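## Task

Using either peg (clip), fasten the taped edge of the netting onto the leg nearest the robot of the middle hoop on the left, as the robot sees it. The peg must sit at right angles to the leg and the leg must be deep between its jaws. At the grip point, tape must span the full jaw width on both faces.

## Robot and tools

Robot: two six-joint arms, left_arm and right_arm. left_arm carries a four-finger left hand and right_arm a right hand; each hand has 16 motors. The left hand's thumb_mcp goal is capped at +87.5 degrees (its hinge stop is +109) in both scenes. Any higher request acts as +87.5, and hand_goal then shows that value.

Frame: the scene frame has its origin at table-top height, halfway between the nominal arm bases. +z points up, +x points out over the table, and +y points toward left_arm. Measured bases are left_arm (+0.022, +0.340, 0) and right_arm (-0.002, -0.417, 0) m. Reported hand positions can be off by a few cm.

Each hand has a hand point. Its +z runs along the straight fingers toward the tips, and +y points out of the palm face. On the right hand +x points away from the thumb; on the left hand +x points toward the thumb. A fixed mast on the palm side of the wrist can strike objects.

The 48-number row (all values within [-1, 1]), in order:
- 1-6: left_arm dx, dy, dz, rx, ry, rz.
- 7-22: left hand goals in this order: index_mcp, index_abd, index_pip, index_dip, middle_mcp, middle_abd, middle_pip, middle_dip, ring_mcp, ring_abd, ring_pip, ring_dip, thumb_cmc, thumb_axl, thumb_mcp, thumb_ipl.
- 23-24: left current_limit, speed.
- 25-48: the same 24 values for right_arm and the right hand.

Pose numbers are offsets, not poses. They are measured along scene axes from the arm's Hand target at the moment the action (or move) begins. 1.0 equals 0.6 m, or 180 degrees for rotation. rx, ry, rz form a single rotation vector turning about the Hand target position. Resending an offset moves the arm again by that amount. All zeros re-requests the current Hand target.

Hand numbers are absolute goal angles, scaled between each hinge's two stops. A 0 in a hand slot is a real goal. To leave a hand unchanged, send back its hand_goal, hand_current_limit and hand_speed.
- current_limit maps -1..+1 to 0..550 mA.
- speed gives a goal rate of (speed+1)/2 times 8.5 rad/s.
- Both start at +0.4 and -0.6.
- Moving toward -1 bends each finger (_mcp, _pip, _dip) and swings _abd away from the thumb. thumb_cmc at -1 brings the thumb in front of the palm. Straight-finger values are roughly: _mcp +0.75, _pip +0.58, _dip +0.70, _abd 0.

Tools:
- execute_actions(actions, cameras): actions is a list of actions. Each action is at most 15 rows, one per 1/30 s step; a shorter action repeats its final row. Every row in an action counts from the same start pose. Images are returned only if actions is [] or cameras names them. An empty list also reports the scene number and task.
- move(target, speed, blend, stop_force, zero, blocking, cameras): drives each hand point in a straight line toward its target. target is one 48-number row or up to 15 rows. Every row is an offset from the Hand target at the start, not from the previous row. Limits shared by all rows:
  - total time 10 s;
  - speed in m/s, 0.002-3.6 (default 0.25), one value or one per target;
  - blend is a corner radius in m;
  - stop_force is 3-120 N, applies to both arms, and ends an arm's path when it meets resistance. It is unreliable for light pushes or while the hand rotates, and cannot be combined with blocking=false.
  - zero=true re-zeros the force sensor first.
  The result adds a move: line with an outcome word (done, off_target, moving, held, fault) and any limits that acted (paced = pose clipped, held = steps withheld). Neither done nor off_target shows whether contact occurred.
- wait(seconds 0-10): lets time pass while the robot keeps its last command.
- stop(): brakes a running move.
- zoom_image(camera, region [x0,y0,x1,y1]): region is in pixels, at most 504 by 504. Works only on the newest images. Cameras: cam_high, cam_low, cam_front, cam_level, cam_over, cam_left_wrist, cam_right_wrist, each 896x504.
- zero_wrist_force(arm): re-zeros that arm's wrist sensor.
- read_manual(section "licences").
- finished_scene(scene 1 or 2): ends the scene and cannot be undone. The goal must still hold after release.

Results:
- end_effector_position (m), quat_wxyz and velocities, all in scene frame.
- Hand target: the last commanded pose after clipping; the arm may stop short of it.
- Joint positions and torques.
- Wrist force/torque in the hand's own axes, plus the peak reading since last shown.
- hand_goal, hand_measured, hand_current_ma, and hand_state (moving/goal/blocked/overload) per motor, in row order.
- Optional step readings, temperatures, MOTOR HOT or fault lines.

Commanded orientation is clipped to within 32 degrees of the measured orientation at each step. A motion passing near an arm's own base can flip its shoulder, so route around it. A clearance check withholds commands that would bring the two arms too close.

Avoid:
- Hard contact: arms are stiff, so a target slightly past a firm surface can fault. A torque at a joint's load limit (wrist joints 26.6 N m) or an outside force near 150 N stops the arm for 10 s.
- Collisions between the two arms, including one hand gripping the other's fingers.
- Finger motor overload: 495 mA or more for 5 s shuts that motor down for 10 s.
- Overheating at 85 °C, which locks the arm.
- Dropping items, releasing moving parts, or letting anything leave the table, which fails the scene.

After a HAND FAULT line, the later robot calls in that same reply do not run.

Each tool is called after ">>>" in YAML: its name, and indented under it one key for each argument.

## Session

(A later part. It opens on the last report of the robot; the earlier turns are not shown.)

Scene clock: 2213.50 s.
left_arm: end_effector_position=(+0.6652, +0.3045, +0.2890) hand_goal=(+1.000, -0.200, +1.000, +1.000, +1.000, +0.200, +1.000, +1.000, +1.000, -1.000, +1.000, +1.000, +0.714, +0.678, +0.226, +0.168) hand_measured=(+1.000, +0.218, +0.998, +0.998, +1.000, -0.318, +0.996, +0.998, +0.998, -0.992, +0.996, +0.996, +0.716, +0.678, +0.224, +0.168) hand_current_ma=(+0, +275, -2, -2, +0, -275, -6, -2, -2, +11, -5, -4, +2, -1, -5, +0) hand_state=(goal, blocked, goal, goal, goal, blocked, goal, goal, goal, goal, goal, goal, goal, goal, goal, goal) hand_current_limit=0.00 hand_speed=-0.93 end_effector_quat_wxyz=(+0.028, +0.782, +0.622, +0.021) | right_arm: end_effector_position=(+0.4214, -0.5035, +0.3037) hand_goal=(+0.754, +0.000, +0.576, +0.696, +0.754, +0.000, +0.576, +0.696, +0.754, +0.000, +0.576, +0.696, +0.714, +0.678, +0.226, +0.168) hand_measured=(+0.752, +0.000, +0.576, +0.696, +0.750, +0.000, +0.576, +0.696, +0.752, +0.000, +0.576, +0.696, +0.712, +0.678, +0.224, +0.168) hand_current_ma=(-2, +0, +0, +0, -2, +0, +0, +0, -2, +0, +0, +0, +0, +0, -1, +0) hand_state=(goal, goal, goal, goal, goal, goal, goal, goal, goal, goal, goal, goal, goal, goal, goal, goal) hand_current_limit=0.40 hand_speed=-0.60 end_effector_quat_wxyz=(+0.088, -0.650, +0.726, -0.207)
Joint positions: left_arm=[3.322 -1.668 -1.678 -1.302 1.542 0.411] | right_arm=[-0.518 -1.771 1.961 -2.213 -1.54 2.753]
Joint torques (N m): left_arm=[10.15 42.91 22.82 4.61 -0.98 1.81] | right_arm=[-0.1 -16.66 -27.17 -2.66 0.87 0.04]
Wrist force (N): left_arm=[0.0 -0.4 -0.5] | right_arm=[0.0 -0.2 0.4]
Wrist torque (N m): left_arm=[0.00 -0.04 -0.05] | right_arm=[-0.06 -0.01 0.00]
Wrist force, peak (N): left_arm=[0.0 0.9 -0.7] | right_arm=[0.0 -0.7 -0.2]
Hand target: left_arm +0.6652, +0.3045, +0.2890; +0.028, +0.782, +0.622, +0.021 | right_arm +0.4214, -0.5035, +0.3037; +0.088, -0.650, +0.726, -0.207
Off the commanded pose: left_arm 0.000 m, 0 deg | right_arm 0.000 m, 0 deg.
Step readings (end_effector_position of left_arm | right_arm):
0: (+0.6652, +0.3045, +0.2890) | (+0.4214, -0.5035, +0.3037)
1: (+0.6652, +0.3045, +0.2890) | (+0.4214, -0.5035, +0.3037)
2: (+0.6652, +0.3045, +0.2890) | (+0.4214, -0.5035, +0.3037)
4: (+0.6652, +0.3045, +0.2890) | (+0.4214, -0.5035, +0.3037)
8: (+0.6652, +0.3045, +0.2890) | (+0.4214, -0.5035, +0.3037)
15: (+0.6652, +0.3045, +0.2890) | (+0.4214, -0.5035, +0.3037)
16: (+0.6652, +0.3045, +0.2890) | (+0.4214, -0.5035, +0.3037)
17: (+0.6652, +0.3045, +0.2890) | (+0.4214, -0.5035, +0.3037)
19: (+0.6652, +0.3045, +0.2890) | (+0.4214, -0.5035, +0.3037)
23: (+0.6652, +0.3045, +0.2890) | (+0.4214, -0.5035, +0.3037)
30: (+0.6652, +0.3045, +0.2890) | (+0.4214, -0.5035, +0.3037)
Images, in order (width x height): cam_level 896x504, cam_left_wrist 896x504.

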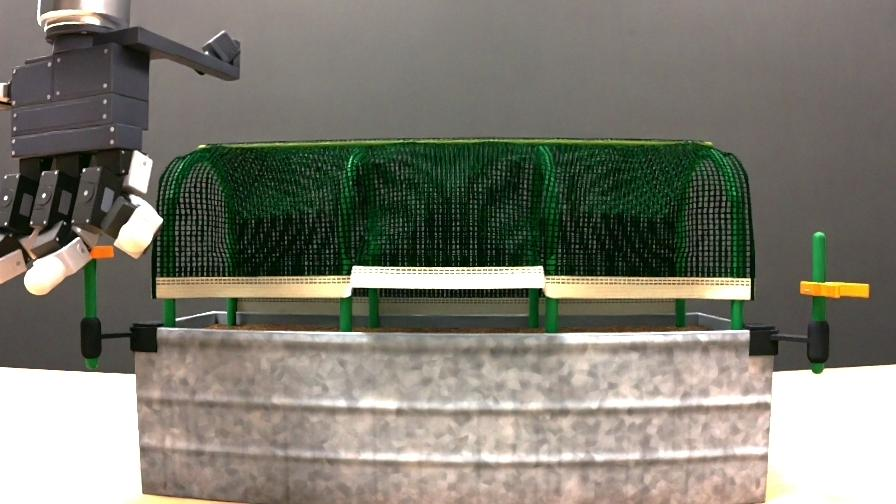

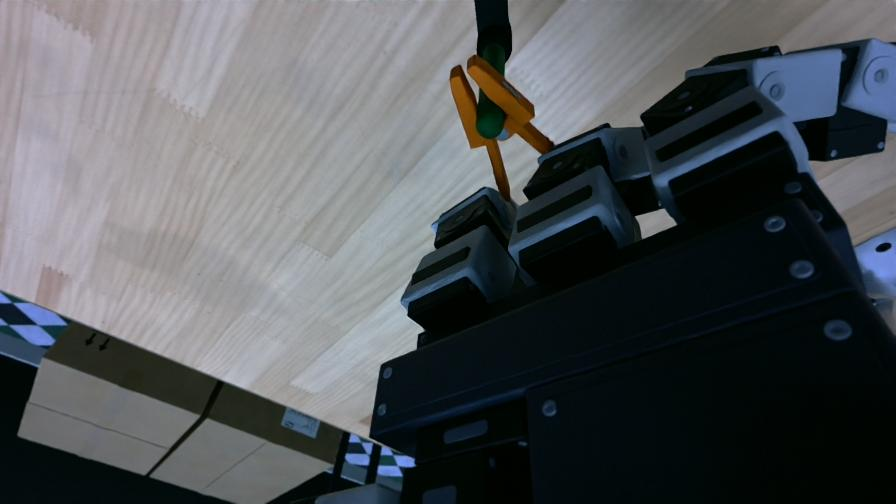

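>>> execute_actions:
  actions:
    - [[0,0,0,0,0,0,1,-0.2,1,1,1,0.2,1,1,1,-1,1,1,0.714,0.678,0.226,0.168,0.4,-0.93,0,0,0,0,0,0,0.754,0,0.576,0.696,0.754,0,0.576,0.696,0.754,0,0.576,0.696,0.714,0.678,0.226,0.168,0.4,-0.6]]
    - [[0,0,0,0,0,0,1,-0.2,1,1,1,0.2,1,1,1,-1,1,1,0.714,0.678,0.226,0.168,0.4,-0.93,0,0,0,0,0,0,0.754,0,0.576,0.696,0.754,0,0.576,0.696,0.754,0,0.576,0.696,0.714,0.678,0.226,0.168,0.4,-0.6]]
  cameras: ["cam_left_wrist","cam_level"]

>>> zoom_image:
  camera: "cam_left_wrist"
  region: [400, 30, 640, 230]

>>> zoom_image:
  camera: "cam_level"
  region: [0, 215, 120, 305]

Scene clock: 2228.70 s.
left_arm: end_effector_position=(+0.6652, +0.3045, +0.2890) hand_goal=(+1.000, -0.200, +1.000, +1.000, +1.000, +0.200, +1.000, +1.000, +1.000, -1.000, +1.000, +1.000, +0.714, +0.678, +0.226, +0.168) hand_measured=(+1.000, +0.218, +0.998, +0.998, +1.000, -0.270, +1.000, +0.998, +0.998, -0.992, +0.996, +0.996, +0.716, +0.678, +0.224, +0.168) hand_current_ma=(+0, +385, -2, -2, +0, -385, +0, -2, -2, +11, -5, -4, +2, -1, -5, +0) hand_state=(goal, blocked, goal, goal, goal, blocked, goal, goal, goal, goal, goal, goal, goal, goal, goal, goal) hand_current_limit=0.40 hand_speed=-0.93 end_effector_quat_wxyz=(+0.028, +0.782, +0.622, +0.021) | right_arm: end_effector_position=(+0.4214, -0.5035, +0.3037) hand_goal=(+0.754, +0.000, +0.576, +0.696, +0.754, +0.000, +0.576, +0.696, +0.754, +0.000, +0.576, +0.696, +0.714, +0.678, +0.226, +0.168) hand_measured=(+0.752, +0.000, +0.576, +0.696, +0.750, +0.000, +0.576, +0.696, +0.752, +0.000, +0.576, +0.696, +0.712, +0.678, +0.224, +0.168) hand_current_ma=(-2, +0, +0, +0, -2, +0, +0, +0, -2, +0, +0, +0, +0, +0, -1, +0) hand_state=(goal, goal, goal, goal, goal, goal, goal, goal, goal, goal, goal, goal, goal, goal, goal, goal) hand_current_limit=0.40 hand_speed=-0.60 end_effector_quat_wxyz=(+0.088, -0.650, +0.726, -0.207)
Joint positions: left_arm=[3.322 -1.668 -1.678 -1.302 1.542 0.411] | right_arm=[-0.518 -1.771 1.961 -2.213 -1.54 2.753]
Joint torques (N m): left_arm=[9.77 42.87 24.56 4.4 -0.96 1.65] | right_arm=[-0.11 -15.94 -27.43 -2.7 0.91 0.12]
Wrist force (N): left_arm=[-0.7 -2.6 -0.8] | right_arm=[0.2 -0.5 -0.2]
Wrist torque (N m): left_arm=[0.06 -0.04 -0.08] | right_arm=[-0.05 -0.03 0.01]
Wrist force, peak (N): left_arm=[-0.6 -2.8 -0.8] | right_arm=[0.1 -0.7 -0.3]
Hand target: left_arm +0.6652, +0.3045, +0.2890; +0.028, +0.782, +0.622, +0.021 | right_arm +0.4214, -0.5035, +0.3037; +0.088, -0.650, +0.726, -0.207
Off the commanded pose: left_arm 0.000 m, 0 deg | right_arm 0.000 m, 0 deg.
Step readings (end_effector_position of left_arm | right_arm):
0: (+0.6652, +0.3045, +0.2890) | (+0.4214, -0.5035, +0.3037)
1: (+0.6652, +0.3045, +0.2890) | (+0.4214, -0.5035, +0.3037)
2: (+0.6652, +0.3045, +0.2890) | (+0.4214, -0.5035, +0.3037)
4: (+0.6652, +0.3045, +0.2890) | (+0.4214, -0.5035, +0.3037)
8: (+0.6652, +0.3045, +0.2890) | (+0.4214, -0.5035, +0.3037)
15: (+0.6652, +0.3045, +0.2890) | (+0.4214, -0.5035, +0.3037)
16: (+0.6652, +0.3045, +0.2890) | (+0.4214, -0.5035, +0.3037)
17: (+0.6652, +0.3045, +0.2890) | (+0.4214, -0.5035, +0.3037)
19: (+0.6652, +0.3045, +0.2890) | (+0.4214, -0.5035, +0.3037)
23: (+0.6652, +0.3045, +0.2890) | (+0.4214, -0.5035, +0.3037)
30: (+0.6652, +0.3045, +0.2890) | (+0.4214, -0.5035, +0.3037)
Images, in order (width x height): cam_level 896x504, cam_left_wrist 896x504.

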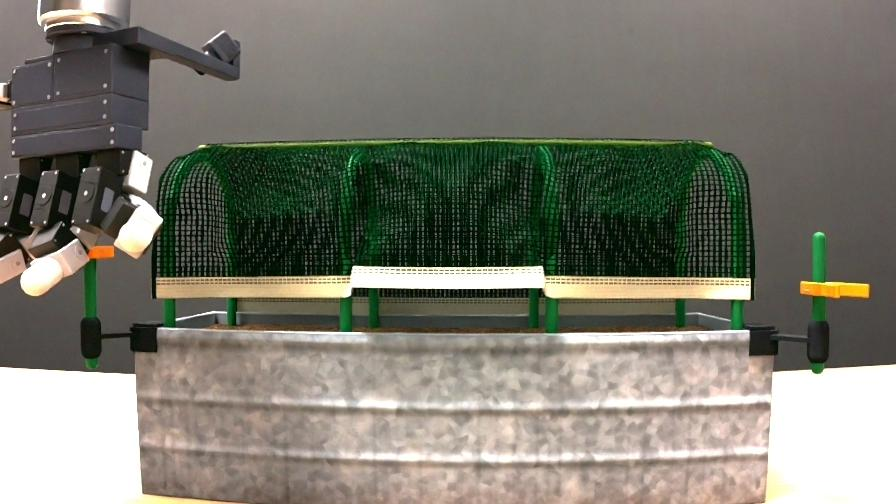

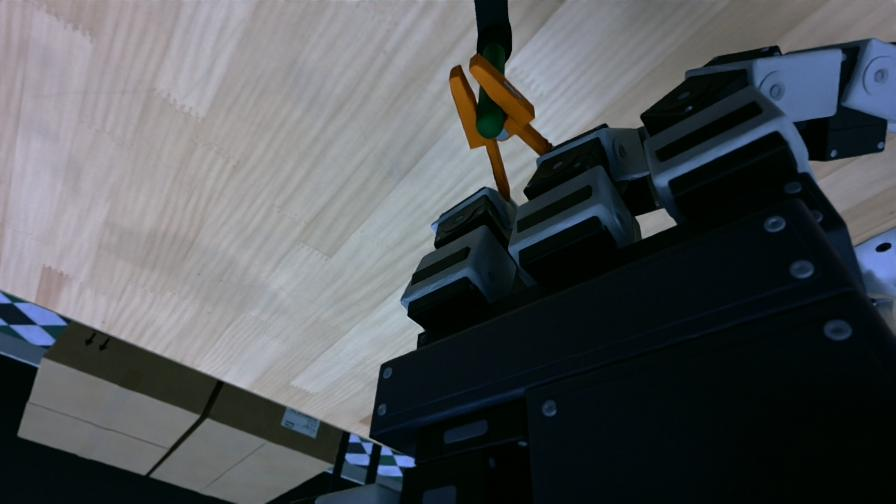

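Scaled by 2.100.

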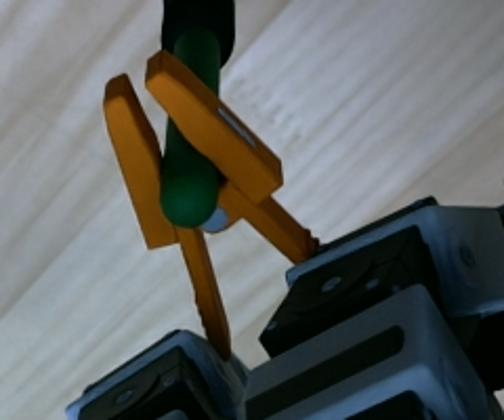

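Scaled by 4.200.

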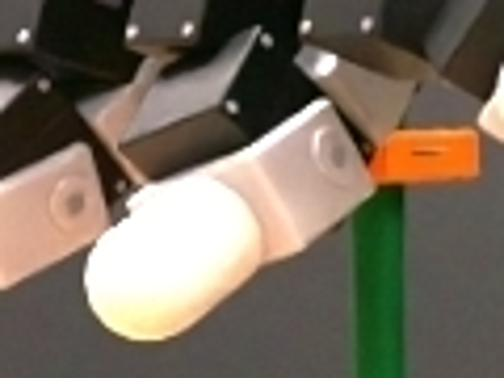

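>>> execute_actions:
  actions:
    - [[0,0,0,0,0,0,1,-0.2,1,1,1,0.2,1,1,1,-0.3,1,1,0.714,0.678,0.226,0.168,0.78,-0.9,0,0,0,0,0,0,0.754,0,0.576,0.696,0.754,0,0.576,0.696,0.754,0,0.576,0.696,0.714,0.678,0.226,0.168,0.4,-0.6]]
    - [[0,0,0,0,0,0,1,-0.2,1,1,1,0.2,1,1,1,-0.1,1,1,0.714,0.678,0.226,0.168,0.78,-0.93,0,0,0,0,0,0,0.754,0,0.576,0.696,0.754,0,0.576,0.696,0.754,0,0.576,0.696,0.714,0.678,0.226,0.168,0.4,-0.6]]
  cameras: ["cam_left_wrist","cam_level"]

>>> zoom_image:
  camera: "cam_left_wrist"
  region: [400, 30, 640, 230]

>>> zoom_image:
  camera: "cam_level"
  region: [0, 215, 120, 305]

Scene clock: 2245.40 s.
left_arm: end_effector_position=(+0.6652, +0.3045, +0.2890) hand_goal=(+1.000, -0.200, +1.000, +1.000, +1.000, +0.200, +1.000, +1.000, +1.000, -0.100, +1.000, +1.000, +0.714, +0.678, +0.226, +0.168) hand_measured=(+1.000, +0.218, +0.998, +0.998, +1.000, -0.192, +1.000, +0.998, +0.998, -0.102, +0.996, +0.996, +0.716, +0.678, +0.224, +0.168) hand_current_ma=(+0, +490, -2, -2, +0, -489, +0, -2, -2, -2, -5, -4, +2, -1, -5, +0) hand_state=(goal, blocked, goal, goal, goal, blocked, goal, goal, goal, goal, goal, goal, goal, goal, goal, goal) hand_current_limit=0.78 hand_speed=-0.93 end_effector_quat_wxyz=(+0.028, +0.782, +0.622, +0.021) | right_arm: end_effector_position=(+0.4214, -0.5035, +0.3037) hand_goal=(+0.754, +0.000, +0.576, +0.696, +0.754, +0.000, +0.576, +0.696, +0.754, +0.000, +0.576, +0.696, +0.714, +0.678, +0.226, +0.168) hand_measured=(+0.752, +0.000, +0.576, +0.696, +0.750, +0.000, +0.576, +0.696, +0.752, +0.000, +0.576, +0.696, +0.712, +0.678, +0.224, +0.168) hand_current_ma=(-2, +0, +0, +0, -2, +0, +0, +0, -2, +0, +0, +0, +0, +0, -1, +0) hand_state=(goal, goal, goal, goal, goal, goal, goal, goal, goal, goal, goal, goal, goal, goal, goal, goal) hand_current_limit=0.40 hand_speed=-0.60 end_effector_quat_wxyz=(+0.088, -0.650, +0.726, -0.207)
Joint positions: left_arm=[3.322 -1.668 -1.678 -1.302 1.542 0.411] | right_arm=[-0.518 -1.771 1.961 -2.213 -1.54 2.753]
Joint torques (N m): left_arm=[9.4 41.45 27.48 4.14 -0.79 1.72] | right_arm=[-0.04 -16 -29.23 -2.6 0.7 -0.11]
Wrist force (N): left_arm=[-0.6 -4.4 -0.8] | right_arm=[0.1 -0.3 -0.3]
Wrist torque (N m): left_arm=[0.10 -0.06 -0.05] | right_arm=[-0.02 -0.01 0.00]
Wrist force, peak (N): left_arm=[-0.6 -4.6 -1.0] | right_arm=[0.3 -0.5 -0.5]
Hand target: left_arm +0.6652, +0.3045, +0.2890; +0.028, +0.782, +0.622, +0.021 | right_arm +0.4214, -0.5035, +0.3037; +0.088, -0.650, +0.726, -0.207
Off the commanded pose: left_arm 0.000 m, 0 deg | right_arm 0.000 m, 0 deg.
Step readings (end_effector_position of left_arm | right_arm):
0: (+0.6652, +0.3045, +0.2890) | (+0.4214, -0.5035, +0.3037)
1: (+0.6652, +0.3045, +0.2890) | (+0.4214, -0.5035, +0.3037)
2: (+0.6652, +0.3045, +0.2890) | (+0.4214, -0.5035, +0.3037)
4: (+0.6652, +0.3045, +0.2890) | (+0.4214, -0.5035, +0.3037)
8: (+0.6652, +0.3045, +0.2890) | (+0.4214, -0.5035, +0.3037)
15: (+0.6652, +0.3045, +0.2890) | (+0.4214, -0.5035, +0.3037)
16: (+0.6652, +0.3045, +0.2890) | (+0.4214, -0.5035, +0.3037)
17: (+0.6652, +0.3045, +0.2890) | (+0.4214, -0.5035, +0.3037)
19: (+0.6652, +0.3045, +0.2890) | (+0.4214, -0.5035, +0.3037)
23: (+0.6652, +0.3045, +0.2890) | (+0.4214, -0.5035, +0.3037)
30: (+0.6652, +0.3045, +0.2890) | (+0.4214, -0.5035, +0.3037)
Images, in order (width x height): cam_level 896x504, cam_left_wrist 896x504.

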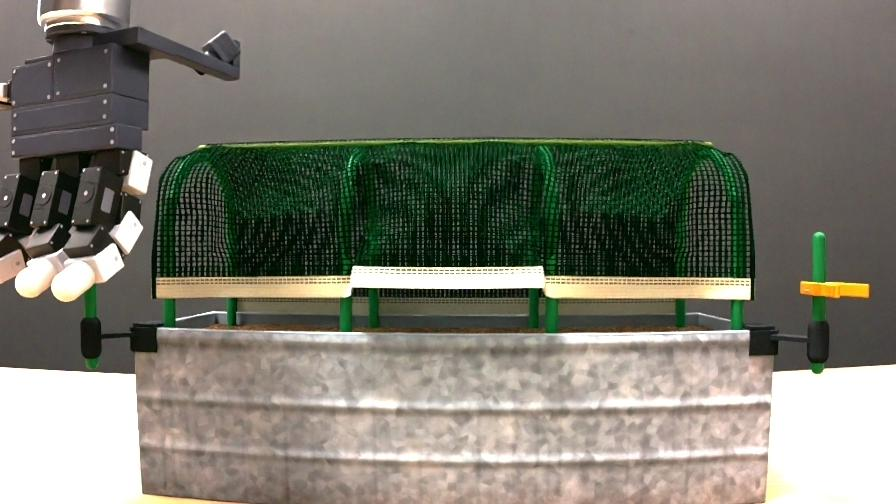

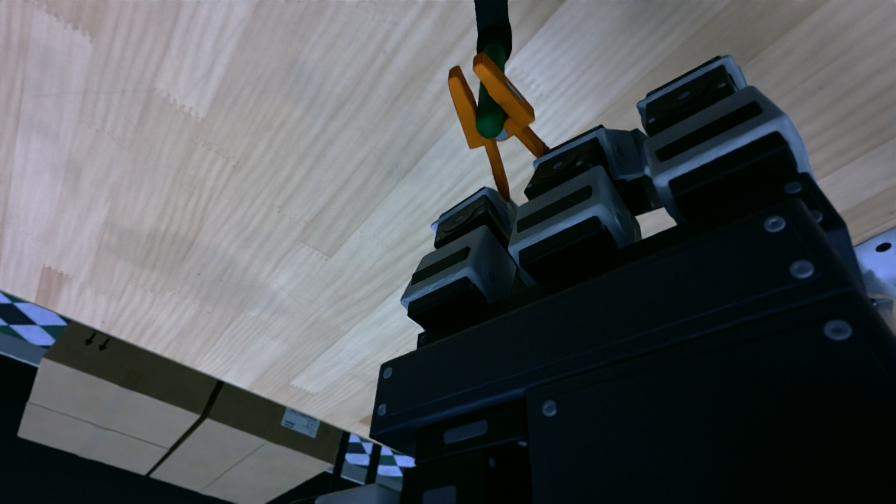

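Scaled by 2.100.

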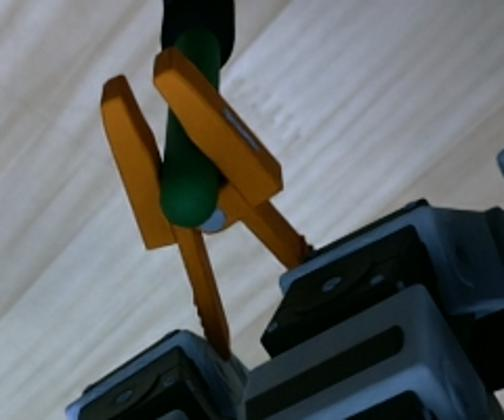

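Scaled by 4.200.

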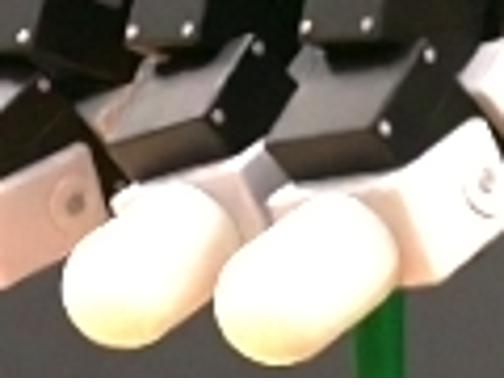

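>>> execute_actions:
  actions:
    - [[0,0,0,0,0,0,1,-0.2,1,1,1,0.2,1,1,1,0.6,1,1,0.714,0.678,0.226,0.168,0.78,-0.93,0,0,0,0,0,0,0.754,0,0.576,0.696,0.754,0,0.576,0.696,0.754,0,0.576,0.696,0.714,0.678,0.226,0.168,0.4,-0.6]]
    - [[0,0,0,0,0,0,1,-0.2,1,1,1,0.2,1,1,1,0.6,1,1,0.714,0.678,0.226,0.168,0.78,-0.93,0,0,0,0,0,0,0.754,0,0.576,0.696,0.754,0,0.576,0.696,0.754,0,0.576,0.696,0.714,0.678,0.226,0.168,0.4,-0.6]]
    - [[0,0,0,0,0,0,1,-0.2,1,1,1,0.2,1,1,1,0.6,1,1,0.714,0.678,0.226,0.168,0.78,-0.93,0,0,0,0,0,0,0.754,0,0.576,0.696,0.754,0,0.576,0.696,0.754,0,0.576,0.696,0.714,0.678,0.226,0.168,0.4,-0.6]]
  cameras: ["cam_left_wrist","cam_level"]

>>> zoom_image:
  camera: "cam_left_wrist"
  region: [400, 30, 640, 230]

>>> zoom_image:
  camera: "cam_level"
  region: [0, 215, 120, 305]

Scene clock: 2262.53 s.
left_arm: end_effector_position=(+0.6652, +0.3045, +0.2890) hand_goal=(+1.000, -0.200, +1.000, +1.000, +1.000, +0.200, +1.000, +1.000, +1.000, +0.600, +1.000, +1.000, +0.714, +0.678, +0.226, +0.168) hand_measured=(+1.000, +0.218, +0.998, +0.998, +1.000, +0.096, +1.000, +0.998, +0.994, +0.306, +0.998, +0.998, +0.716, +0.678, +0.224, +0.168) hand_current_ma=(+0, +489, -2, -2, +1, -294, +0, -2, -10, -489, -3, -3, +2, -1, -5, +0) hand_state=(goal, blocked, goal, goal, goal, blocked, goal, goal, goal, blocked, goal, goal, goal, goal, goal, goal) hand_current_limit=0.78 hand_speed=-0.93 end_effector_quat_wxyz=(+0.028, +0.782, +0.622, +0.021) | right_arm: end_effector_position=(+0.4214, -0.5035, +0.3037) hand_goal=(+0.754, +0.000, +0.576, +0.696, +0.754, +0.000, +0.576, +0.696, +0.754, +0.000, +0.576, +0.696, +0.714, +0.678, +0.226, +0.168) hand_measured=(+0.752, +0.000, +0.576, +0.696, +0.750, +0.000, +0.576, +0.696, +0.752, +0.000, +0.576, +0.696, +0.712, +0.678, +0.224, +0.168) hand_current_ma=(-2, +0, +0, +0, -2, +0, +0, +0, -2, +0, +0, +0, +0, +0, -1, +0) hand_state=(goal, goal, goal, goal, goal, goal, goal, goal, goal, goal, goal, goal, goal, goal, goal, goal) hand_current_limit=0.40 hand_speed=-0.60 end_effector_quat_wxyz=(+0.088, -0.650, +0.726, -0.207)
Joint positions: left_arm=[3.322 -1.668 -1.678 -1.302 1.542 0.411] | right_arm=[-0.518 -1.771 1.961 -2.213 -1.54 2.753]
Joint torques (N m): left_arm=[9.16 41.25 29.03 4.04 -0.7 1.68] | right_arm=[0.8 -17 -29.99 -2.32 0.93 0.12]
Wrist force (N): left_arm=[0.3 -8.1 -0.7] | right_arm=[-0.1 -0.4 -0.1]
Wrist torque (N m): left_arm=[0.22 -0.04 0.03] | right_arm=[-0.04 0.01 -0.01]
Wrist force, peak (N): left_arm=[-0.1 -8.3 -0.7] | right_arm=[0.3 -0.5 -0.6]
Hand target: left_arm +0.6652, +0.3045, +0.2890; +0.028, +0.782, +0.622, +0.021 | right_arm +0.4214, -0.5035, +0.3037; +0.088, -0.650, +0.726, -0.207
Off the commanded pose: left_arm 0.000 m, 0 deg | right_arm 0.000 m, 0 deg.
Step readings (end_effector_position of left_arm | right_arm):
0: (+0.6652, +0.3045, +0.2890) | (+0.4214, -0.5035, +0.3037)
1: (+0.6652, +0.3045, +0.2890) | (+0.4214, -0.5035, +0.3037)
2: (+0.6652, +0.3045, +0.2890) | (+0.4214, -0.5035, +0.3037)
4: (+0.6652, +0.3045, +0.2890) | (+0.4214, -0.5035, +0.3037)
8: (+0.6652, +0.3045, +0.2890) | (+0.4214, -0.5035, +0.3037)
15: (+0.6652, +0.3045, +0.2890) | (+0.4214, -0.5035, +0.3037)
16: (+0.6652, +0.3045, +0.2890) | (+0.4214, -0.5035, +0.3037)
17: (+0.6652, +0.3045, +0.2890) | (+0.4214, -0.5035, +0.3037)
19: (+0.6652, +0.3045, +0.2890) | (+0.4214, -0.5035, +0.3037)
23: (+0.6652, +0.3045, +0.2890) | (+0.4214, -0.5035, +0.3037)
30: (+0.6652, +0.3045, +0.2890) | (+0.4214, -0.5035, +0.3037)
31: (+0.6652, +0.3045, +0.2890) | (+0.4214, -0.5035, +0.3037)
32: (+0.6652, +0.3045, +0.2890) | (+0.4214, -0.5035, +0.3037)
34: (+0.6652, +0.3045, +0.2890) | (+0.4214, -0.5035, +0.3037)
38: (+0.6652, +0.3045, +0.2890) | (+0.4214, -0.5035, +0.3037)
45: (+0.6652, +0.3045, +0.2890) | (+0.4214, -0.5035, +0.3037)
Images, in order (width x height): cam_level 896x504, cam_left_wrist 896x504.

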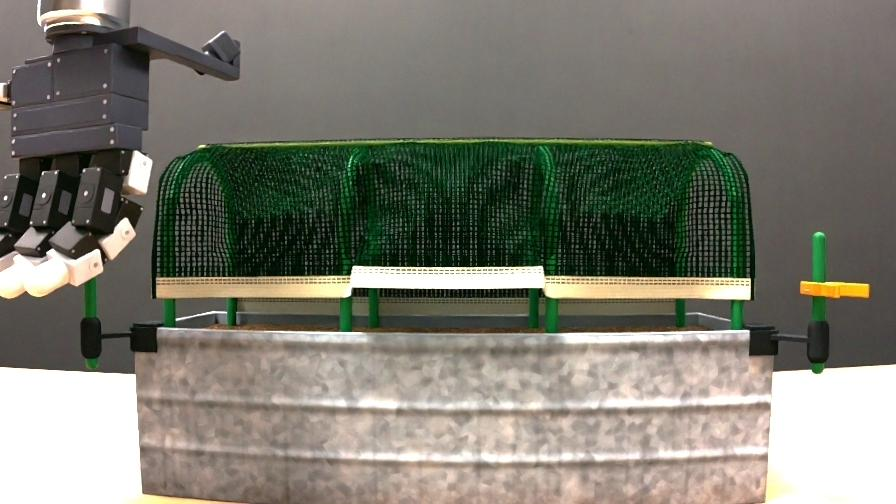

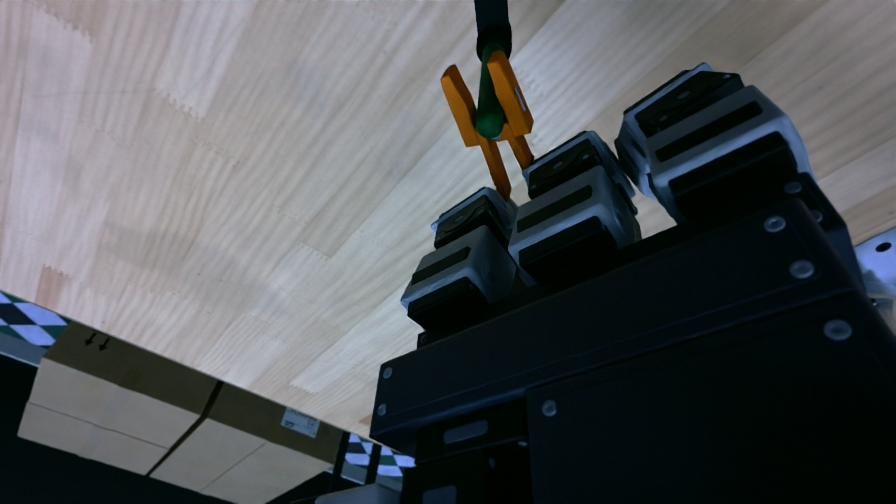

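Scaled by 2.100.

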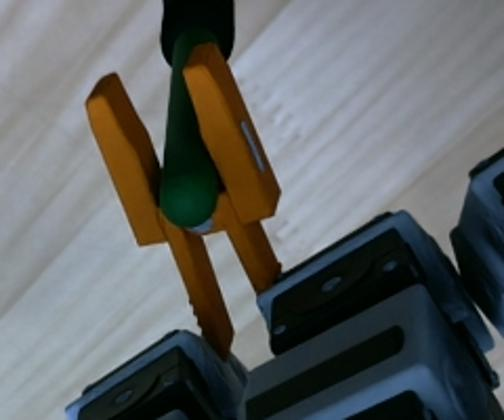

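Scaled by 4.200.

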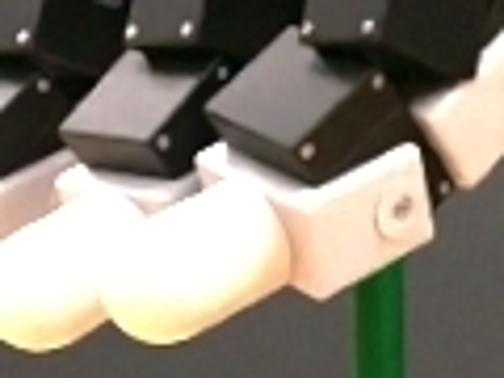

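>>> move:
  target: [-0.0957,0.0292,0,0,0,0,1,-0.2,1,1,1,0.2,1,1,1,0.6,1,1,0.714,0.678,0.226,0.168,0.78,-0.93,0,0,0,0,0,0,0.754,0,0.576,0.696,0.754,0,0.576,0.696,0.754,0,0.576,0.696,0.714,0.678,0.226,0.168,0.4,-0.6]
  speed: 0.03
  cameras: ["cam_left_wrist","cam_level","cam_over"]

>>> zoom_image:
  camera: "cam_left_wrist"
  region: [400, 30, 640, 230]

>>> zoom_image:
  camera: "cam_level"
  region: [0, 205, 120, 305]

>>> zoom_image:
  camera: "cam_over"
  region: [100, 140, 220, 260]

Scene clock: 2302.17 s.
left_arm: end_effector_position=(+0.6076, +0.3221, +0.2891) hand_goal=(+1.000, -0.200, +1.000, +1.000, +1.000, +0.200, +1.000, +1.000, +1.000, +0.600, +1.000, +1.000, +0.714, +0.678, +0.226, +0.168) hand_measured=(+0.986, +0.218, +0.998, +0.998, +1.000, +0.112, +1.000, +0.998, +0.992, +0.320, +0.998, +0.998, +0.716, +0.678, +0.224, +0.168) hand_current_ma=(-29, +490, -2, -2, +0, -238, +0, -2, -15, -489, -2, -2, +2, -1, -5, +0) hand_state=(goal, blocked, goal, goal, goal, blocked, goal, goal, goal, blocked, goal, goal, goal, goal, goal, goal) hand_current_limit=0.78 hand_speed=-0.93 end_effector_quat_wxyz=(+0.028, +0.782, +0.622, +0.021) | right_arm: end_effector_position=(+0.4214, -0.5035, +0.3037) hand_goal=(+0.754, +0.000, +0.576, +0.696, +0.754, +0.000, +0.576, +0.696, +0.754, +0.000, +0.576, +0.696, +0.714, +0.678, +0.226, +0.168) hand_measured=(+0.752, +0.000, +0.576, +0.696, +0.750, +0.000, +0.576, +0.696, +0.752, +0.000, +0.576, +0.696, +0.712, +0.678, +0.224, +0.168) hand_current_ma=(-2, +0, +0, +0, -2, +0, +0, +0, -2, +0, +0, +0, +0, +0, -1, +0) hand_state=(goal, goal, goal, goal, goal, goal, goal, goal, goal, goal, goal, goal, goal, goal, goal, goal) hand_current_limit=0.40 hand_speed=-0.60 end_effector_quat_wxyz=(+0.088, -0.650, +0.726, -0.207)
Joint positions: left_arm=[3.382 -1.526 -1.824 -1.3 1.538 0.471] | right_arm=[-0.518 -1.771 1.961 -2.213 -1.54 2.753]
Joint torques (N m): left_arm=[-7.79 10.63 32.61 1.35 -1.13 -1.77] | right_arm=[-0.48 -15.31 -28.49 -2.54 0.72 -0.19]
Wrist force (N): left_arm=[-0.3 0.5 -0.1] | right_arm=[0.0 -0.4 -0.2]
Wrist torque (N m): left_arm=[-0.15 -0.04 -0.13] | right_arm=[-0.04 0.01 0.00]
Wrist force, peak (N): left_arm=[0.2 -8.4 -0.8] | right_arm=[-0.3 -0.8 0.0]
Hand target: left_arm +0.6078, +0.3220, +0.2890; +0.028, +0.782, +0.622, +0.021 | right_arm +0.4214, -0.5035, +0.3037; +0.088, -0.650, +0.726, -0.207
Off the commanded pose: left_arm 0.000 m, 0 deg | right_arm 0.000 m, 0 deg.
move: done
Images, in order (width x height): cam_level 896x504, cam_over 896x504, cam_left_wrist 896x504.

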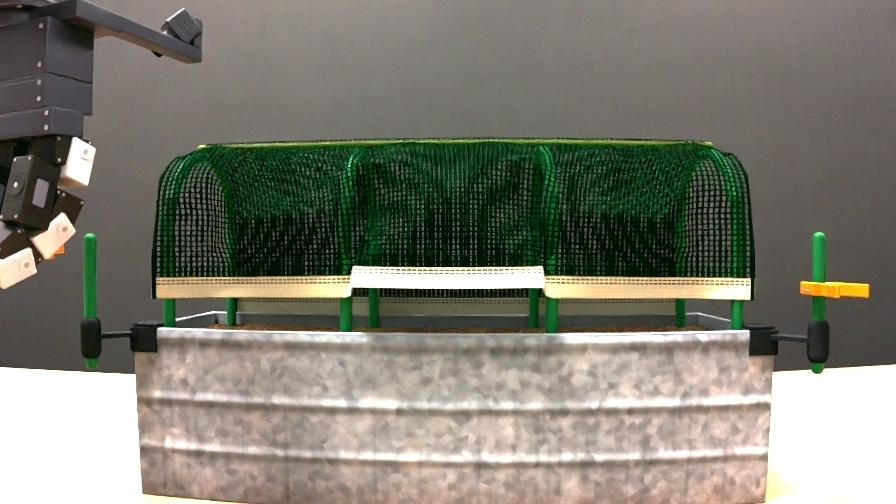

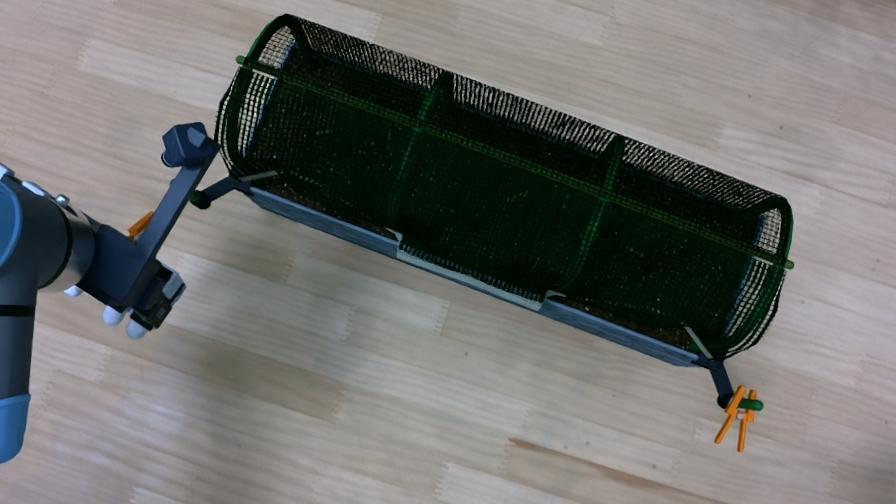

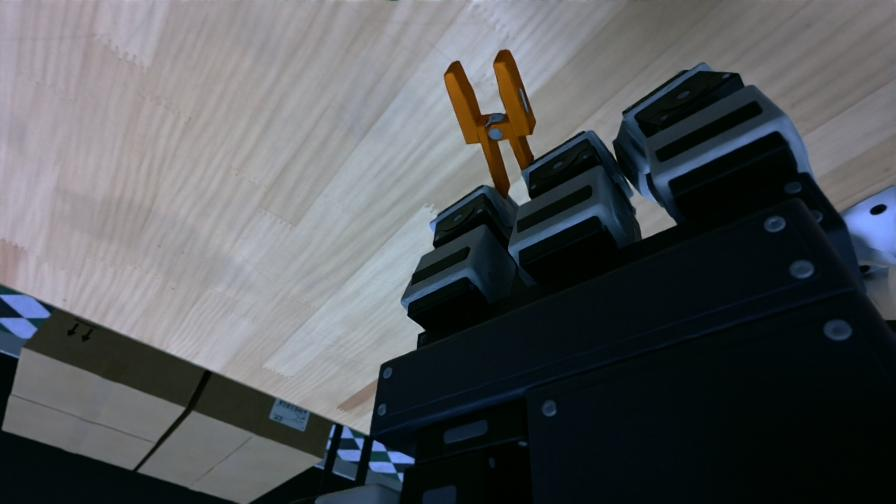

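Scaled by 2.100.

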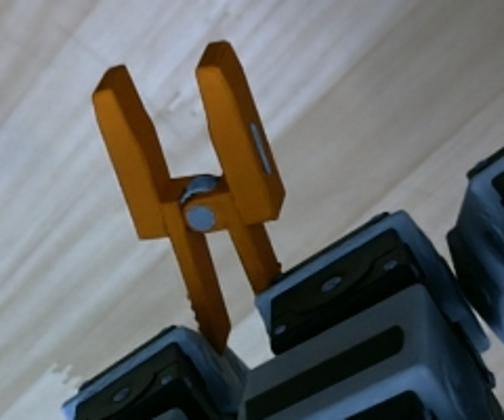

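Scaled by 4.200.

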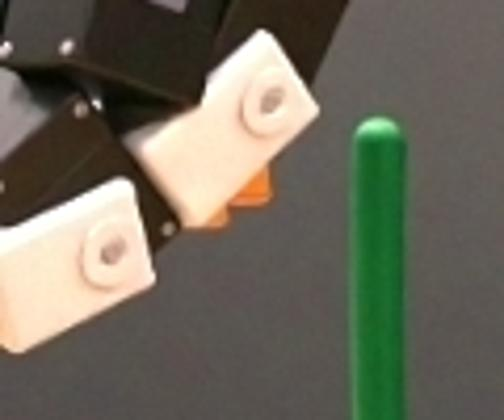

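Scaled by 4.200.

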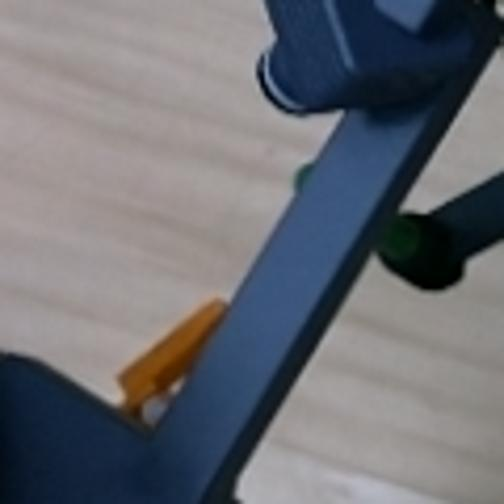

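>>> zoom_image:
  camera: "cam_over"
  region: [350, 180, 470, 290]

>>> zoom_image:
  camera: "cam_level"
  region: [300, 240, 420, 340]

Scaled by 4.200.

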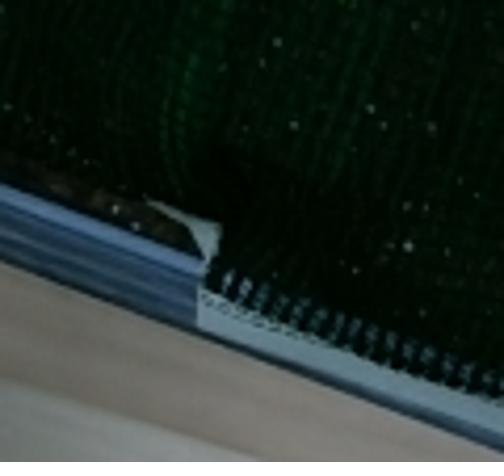

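Scaled by 4.200.

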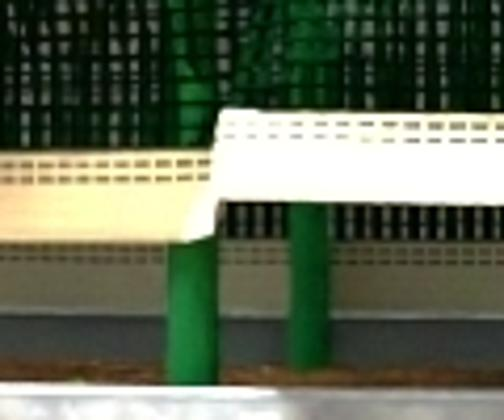

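>>> move:
  target: [-0.06,-0.19,0.0,0,0,-0.0444,1,-0.2,1,1,1,0.2,1,1,1,0.6,1,1,0.714,0.678,0.226,0.168,0.78,-0.93,0,0,0,0,0,0,0.754,0,0.576,0.696,0.754,0,0.576,0.696,0.754,0,0.576,0.696,0.714,0.678,0.226,0.168,0.4,-0.6]
  speed: 0.1
  cameras: ["cam_left_wrist","cam_level","cam_over"]

>>> zoom_image:
  camera: "cam_left_wrist"
  region: [400, 30, 640, 230]

>>> zoom_image:
  camera: "cam_level"
  region: [150, 200, 290, 305]

>>> zoom_image:
  camera: "cam_over"
  region: [160, 200, 320, 330]

Scene clock: 2372.33 s.
left_arm: end_effector_position=(+0.5717, +0.2080, +0.2891) hand_goal=(+1.000, -0.200, +1.000, +1.000, +1.000, +0.200, +1.000, +1.000, +1.000, +0.600, +1.000, +1.000, +0.714, +0.678, +0.226, +0.168) hand_measured=(+0.984, +0.218, +0.998, +0.998, +1.000, +0.112, +1.000, +0.998, +0.992, +0.320, +0.998, +0.998, +0.716, +0.678, +0.224, +0.168) hand_current_ma=(-30, +489, -2, -2, +0, -238, +0, -2, -15, -489, -2, -2, +2, -1, -5, +0) hand_state=(goal, blocked, goal, goal, goal, blocked, goal, goal, goal, blocked, goal, goal, goal, goal, goal, goal) hand_current_limit=0.78 hand_speed=-0.93 end_effector_quat_wxyz=(+0.029, +0.824, +0.566, +0.019) end_effector_velocity=(+0.000, +0.001, -0.001) end_effector_angular_velocity=(+0.000, +0.002, -0.001) | right_arm: end_effector_position=(+0.4214, -0.5035, +0.3037) hand_goal=(+0.754, +0.000, +0.576, +0.696, +0.754, +0.000, +0.576, +0.696, +0.754, +0.000, +0.576, +0.696, +0.714, +0.678, +0.226, +0.168) hand_measured=(+0.752, +0.000, +0.576, +0.696, +0.750, +0.000, +0.576, +0.696, +0.752, +0.000, +0.576, +0.696, +0.712, +0.678, +0.224, +0.168) hand_current_ma=(-2, +0, +0, +0, -2, +0, +0, +0, -2, +0, +0, +0, +0, +0, -1, +0) hand_state=(goal, goal, goal, goal, goal, goal, goal, goal, goal, goal, goal, goal, goal, goal, goal, goal) hand_current_limit=0.40 hand_speed=-0.60 end_effector_quat_wxyz=(+0.088, -0.650, +0.726, -0.207)
Joint positions: left_arm=[3.175 -1.476 -1.87 -1.302 1.542 0.403] | right_arm=[-0.518 -1.771 1.961 -2.213 -1.54 2.753]
Joint velocities: left_arm=[0.003 -0.001 -0.001 -0.001 0 0.005] | right_arm=[within noise]
Joint torques (N m): left_arm=[11.36 11.85 30.74 3.48 0.67 1.82] | right_arm=[-1.41 -16.7 -28.76 -2.52 0.99 -0.08]
Wrist force (N): left_arm=[0.0 0.7 0.0] | right_arm=[0.0 0.1 -0.2]
Wrist torque (N m): left_arm=[-0.15 -0.06 -0.05] | right_arm=[0.02 0.00 0.01]
Wrist force, peak (N): left_arm=[-1.4 0.7 -0.1] | right_arm=[-0.1 -0.5 -0.6]
Hand target: left_arm +0.5718, +0.2080, +0.2890; +0.029, +0.824, +0.566, +0.019 | right_arm +0.4214, -0.5035, +0.3037; +0.088, -0.650, +0.726, -0.207
Off the commanded pose: left_arm 0.000 m, 0 deg | right_arm 0.000 m, 0 deg.
move: done
Images, in order (width x height): cam_level 896x504, cam_over 896x504, cam_left_wrist 896x504.

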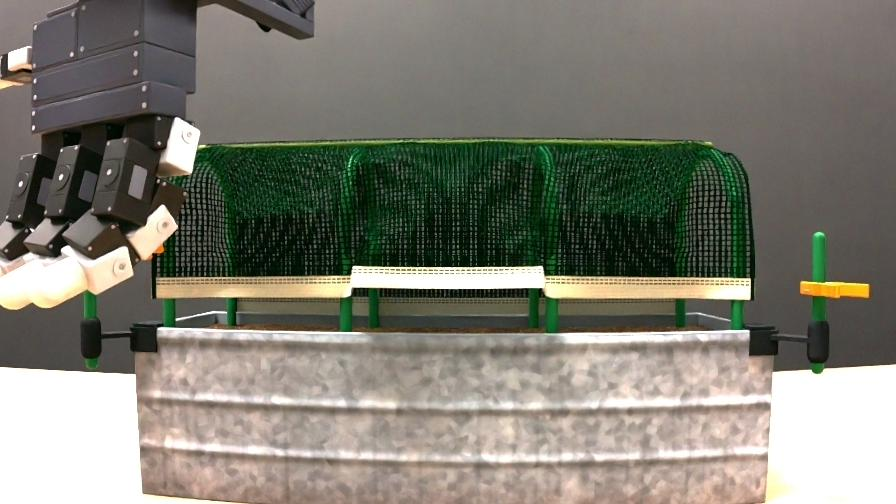

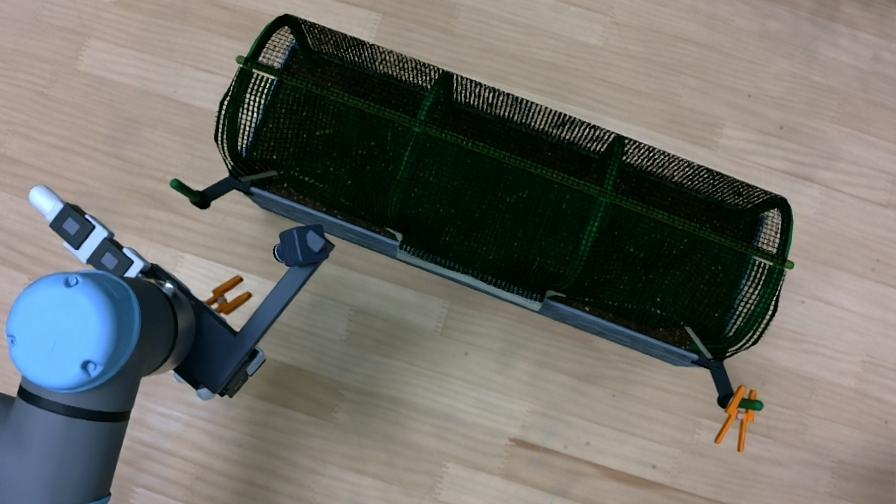

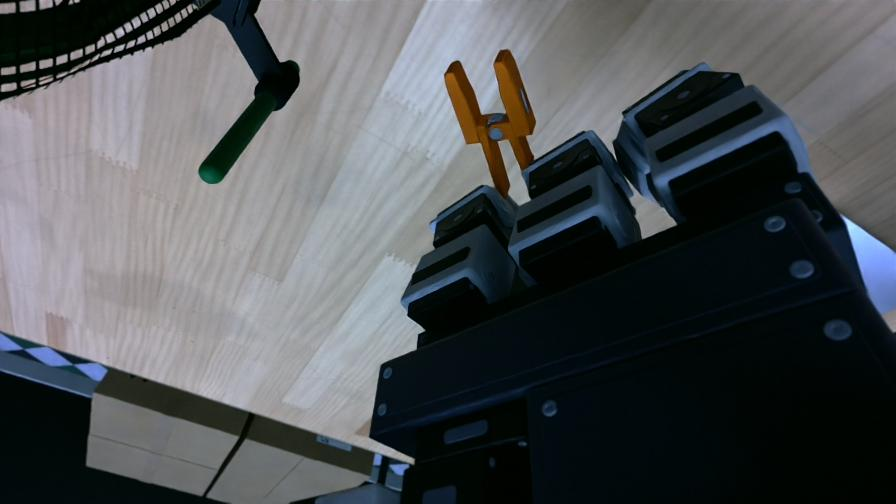

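Scaled by 2.100.

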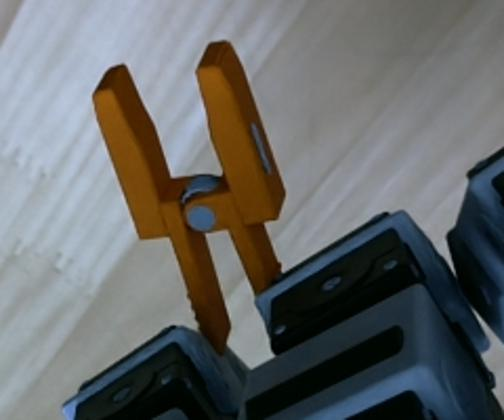

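Scaled by 3.600.

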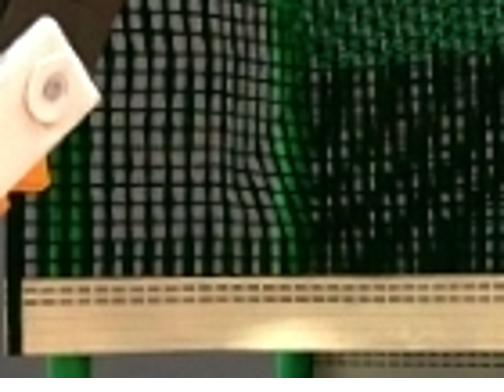

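Scaled by 3.150.

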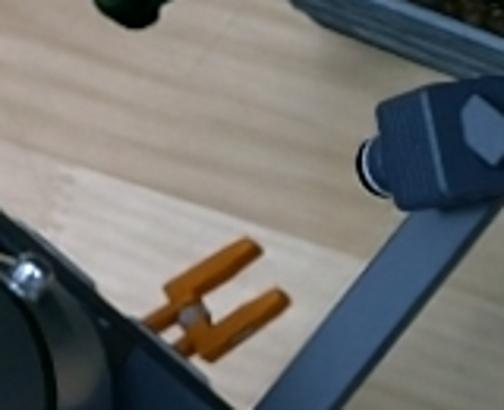

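>>> execute_actions:
  actions: []
  cameras: ["cam_high","cam_low","cam_front"]

Scene clock: 2409.30 s.
left_arm: end_effector_position=(+0.5718, +0.2080, +0.2890) hand_goal=(+1.000, -0.200, +1.000, +1.000, +1.000, +0.200, +1.000, +1.000, +1.000, +0.600, +1.000, +1.000, +0.714, +0.678, +0.226, +0.168) hand_measured=(+0.984, +0.218, +0.998, +0.998, +1.000, +0.112, +1.000, +0.998, +0.992, +0.320, +0.998, +0.998, +0.716, +0.678, +0.224, +0.168) hand_current_ma=(-30, +490, -2, -2, +0, -238, +0, -2, -15, -489, -2, -2, +2, -1, -5, +0) hand_state=(goal, blocked, goal, goal, goal, blocked, goal, goal, goal, blocked, goal, goal, goal, goal, goal, goal) hand_current_limit=0.78 hand_speed=-0.93 end_effector_quat_wxyz=(+0.029, +0.824, +0.566, +0.019) | right_arm: end_effector_position=(+0.4214, -0.5035, +0.3037) hand_goal=(+0.754, +0.000, +0.576, +0.696, +0.754, +0.000, +0.576, +0.696, +0.754, +0.000, +0.576, +0.696, +0.714, +0.678, +0.226, +0.168) hand_measured=(+0.752, +0.000, +0.576, +0.696, +0.750, +0.000, +0.576, +0.696, +0.752, +0.000, +0.576, +0.696, +0.712, +0.678, +0.224, +0.168) hand_current_ma=(-2, +0, +0, +0, -2, +0, +0, +0, -2, +0, +0, +0, +0, +0, -1, +0) hand_state=(goal, goal, goal, goal, goal, goal, goal, goal, goal, goal, goal, goal, goal, goal, goal, goal) hand_current_limit=0.40 hand_speed=-0.60 end_effector_quat_wxyz=(+0.088, -0.650, +0.726, -0.207)
Joint positions: left_arm=[3.175 -1.476 -1.87 -1.302 1.542 0.403] | right_arm=[-0.518 -1.771 1.961 -2.213 -1.54 2.753]
Joint velocities: within noise
Joint torques (N m): left_arm=[6.32 7.2 31.11 4.69 -1.18 2.09] | right_arm=[0.8 -16.44 -29.06 -2.39 0.87 0.07]
Motor temperatures (°C): left_arm=[25 27 29 33 36 34] | right_arm=[26 29 28 35 35 28]
Wrist force (N): left_arm=[-0.1 0.6 -0.3] | right_arm=[-0.1 -0.1 -0.3]
Wrist torque (N m): left_arm=[-0.14 -0.06 -0.05] | right_arm=[0.01 0.02 -0.01]
Wrist force, peak (N): left_arm=[-0.1 1.0 -0.1] | right_arm=[0.2 -0.5 -0.7]
Hand target: left_arm +0.5718, +0.2080, +0.2890; +0.029, +0.824, +0.566, +0.019 | right_arm +0.4214, -0.5035, +0.3037; +0.088, -0.650, +0.726, -0.207
Off the commanded pose: left_arm 0.000 m, 0 deg | right_arm 0.000 m, 0 deg.
Images, in order (width x height): cam_high 896x504, cam_low 896x504, cam_front 896x504.

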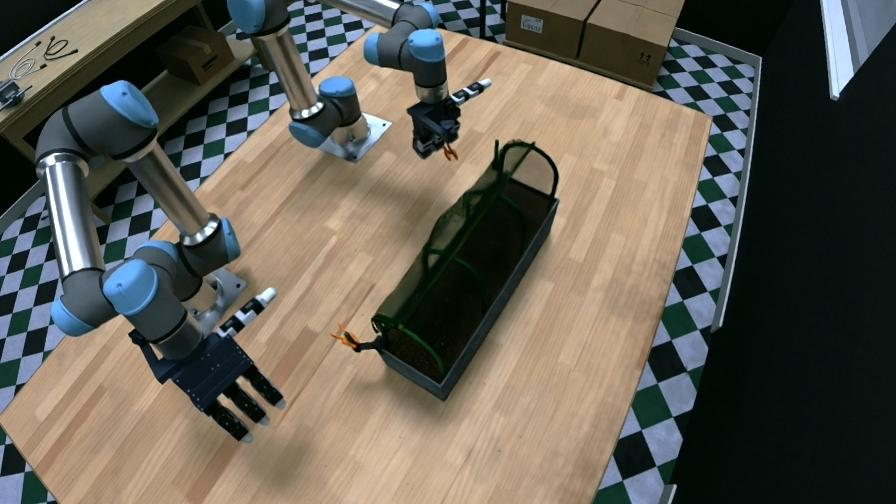

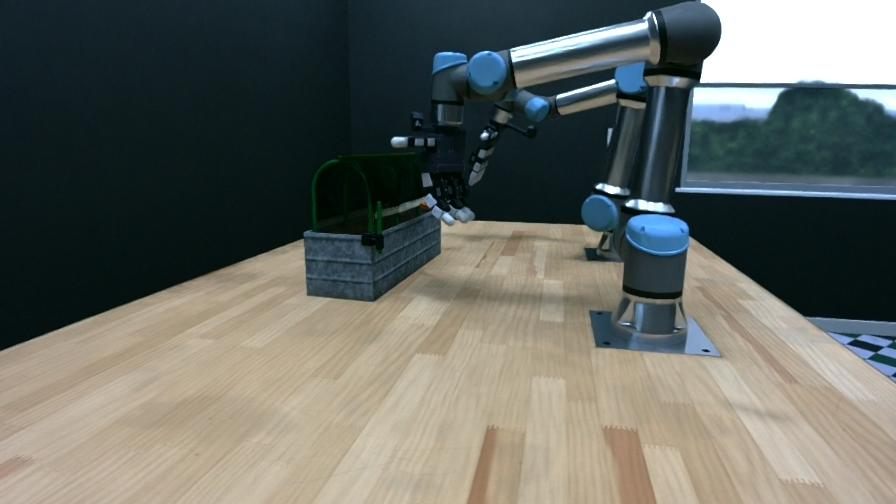

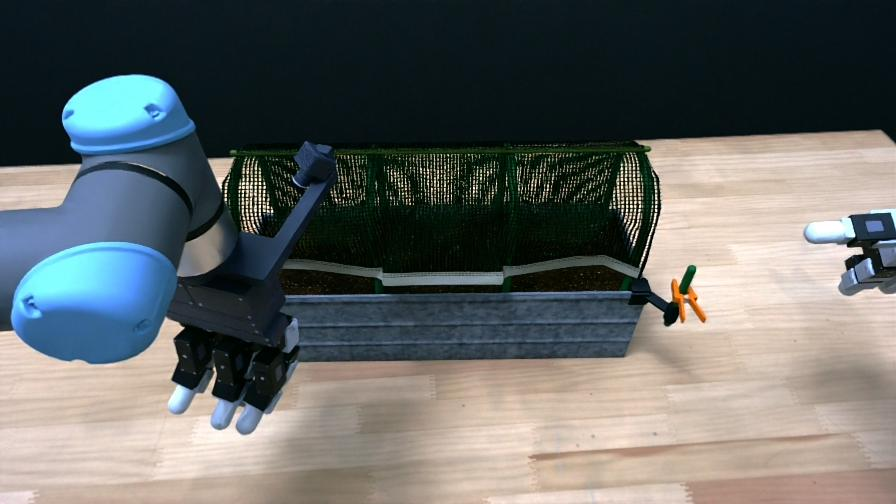

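>>> zoom_image:
  camera: "cam_low"
  region: [380, 130, 500, 240]

>>> zoom_image:
  camera: "cam_high"
  region: [400, 90, 500, 180]

Scaled by 4.200.

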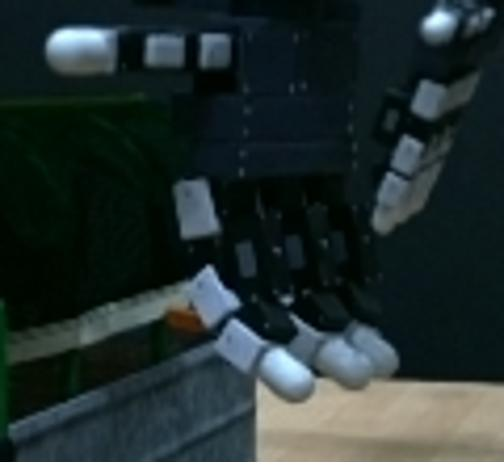

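Scaled by 5.040.

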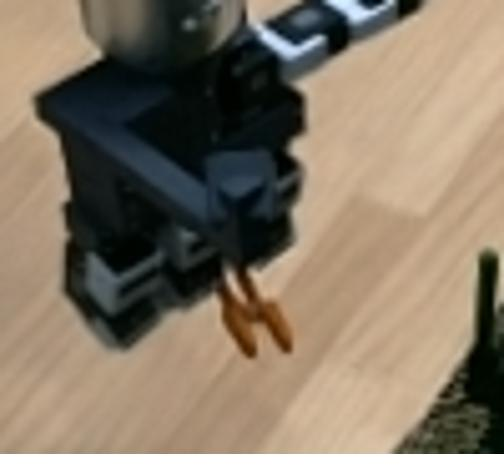

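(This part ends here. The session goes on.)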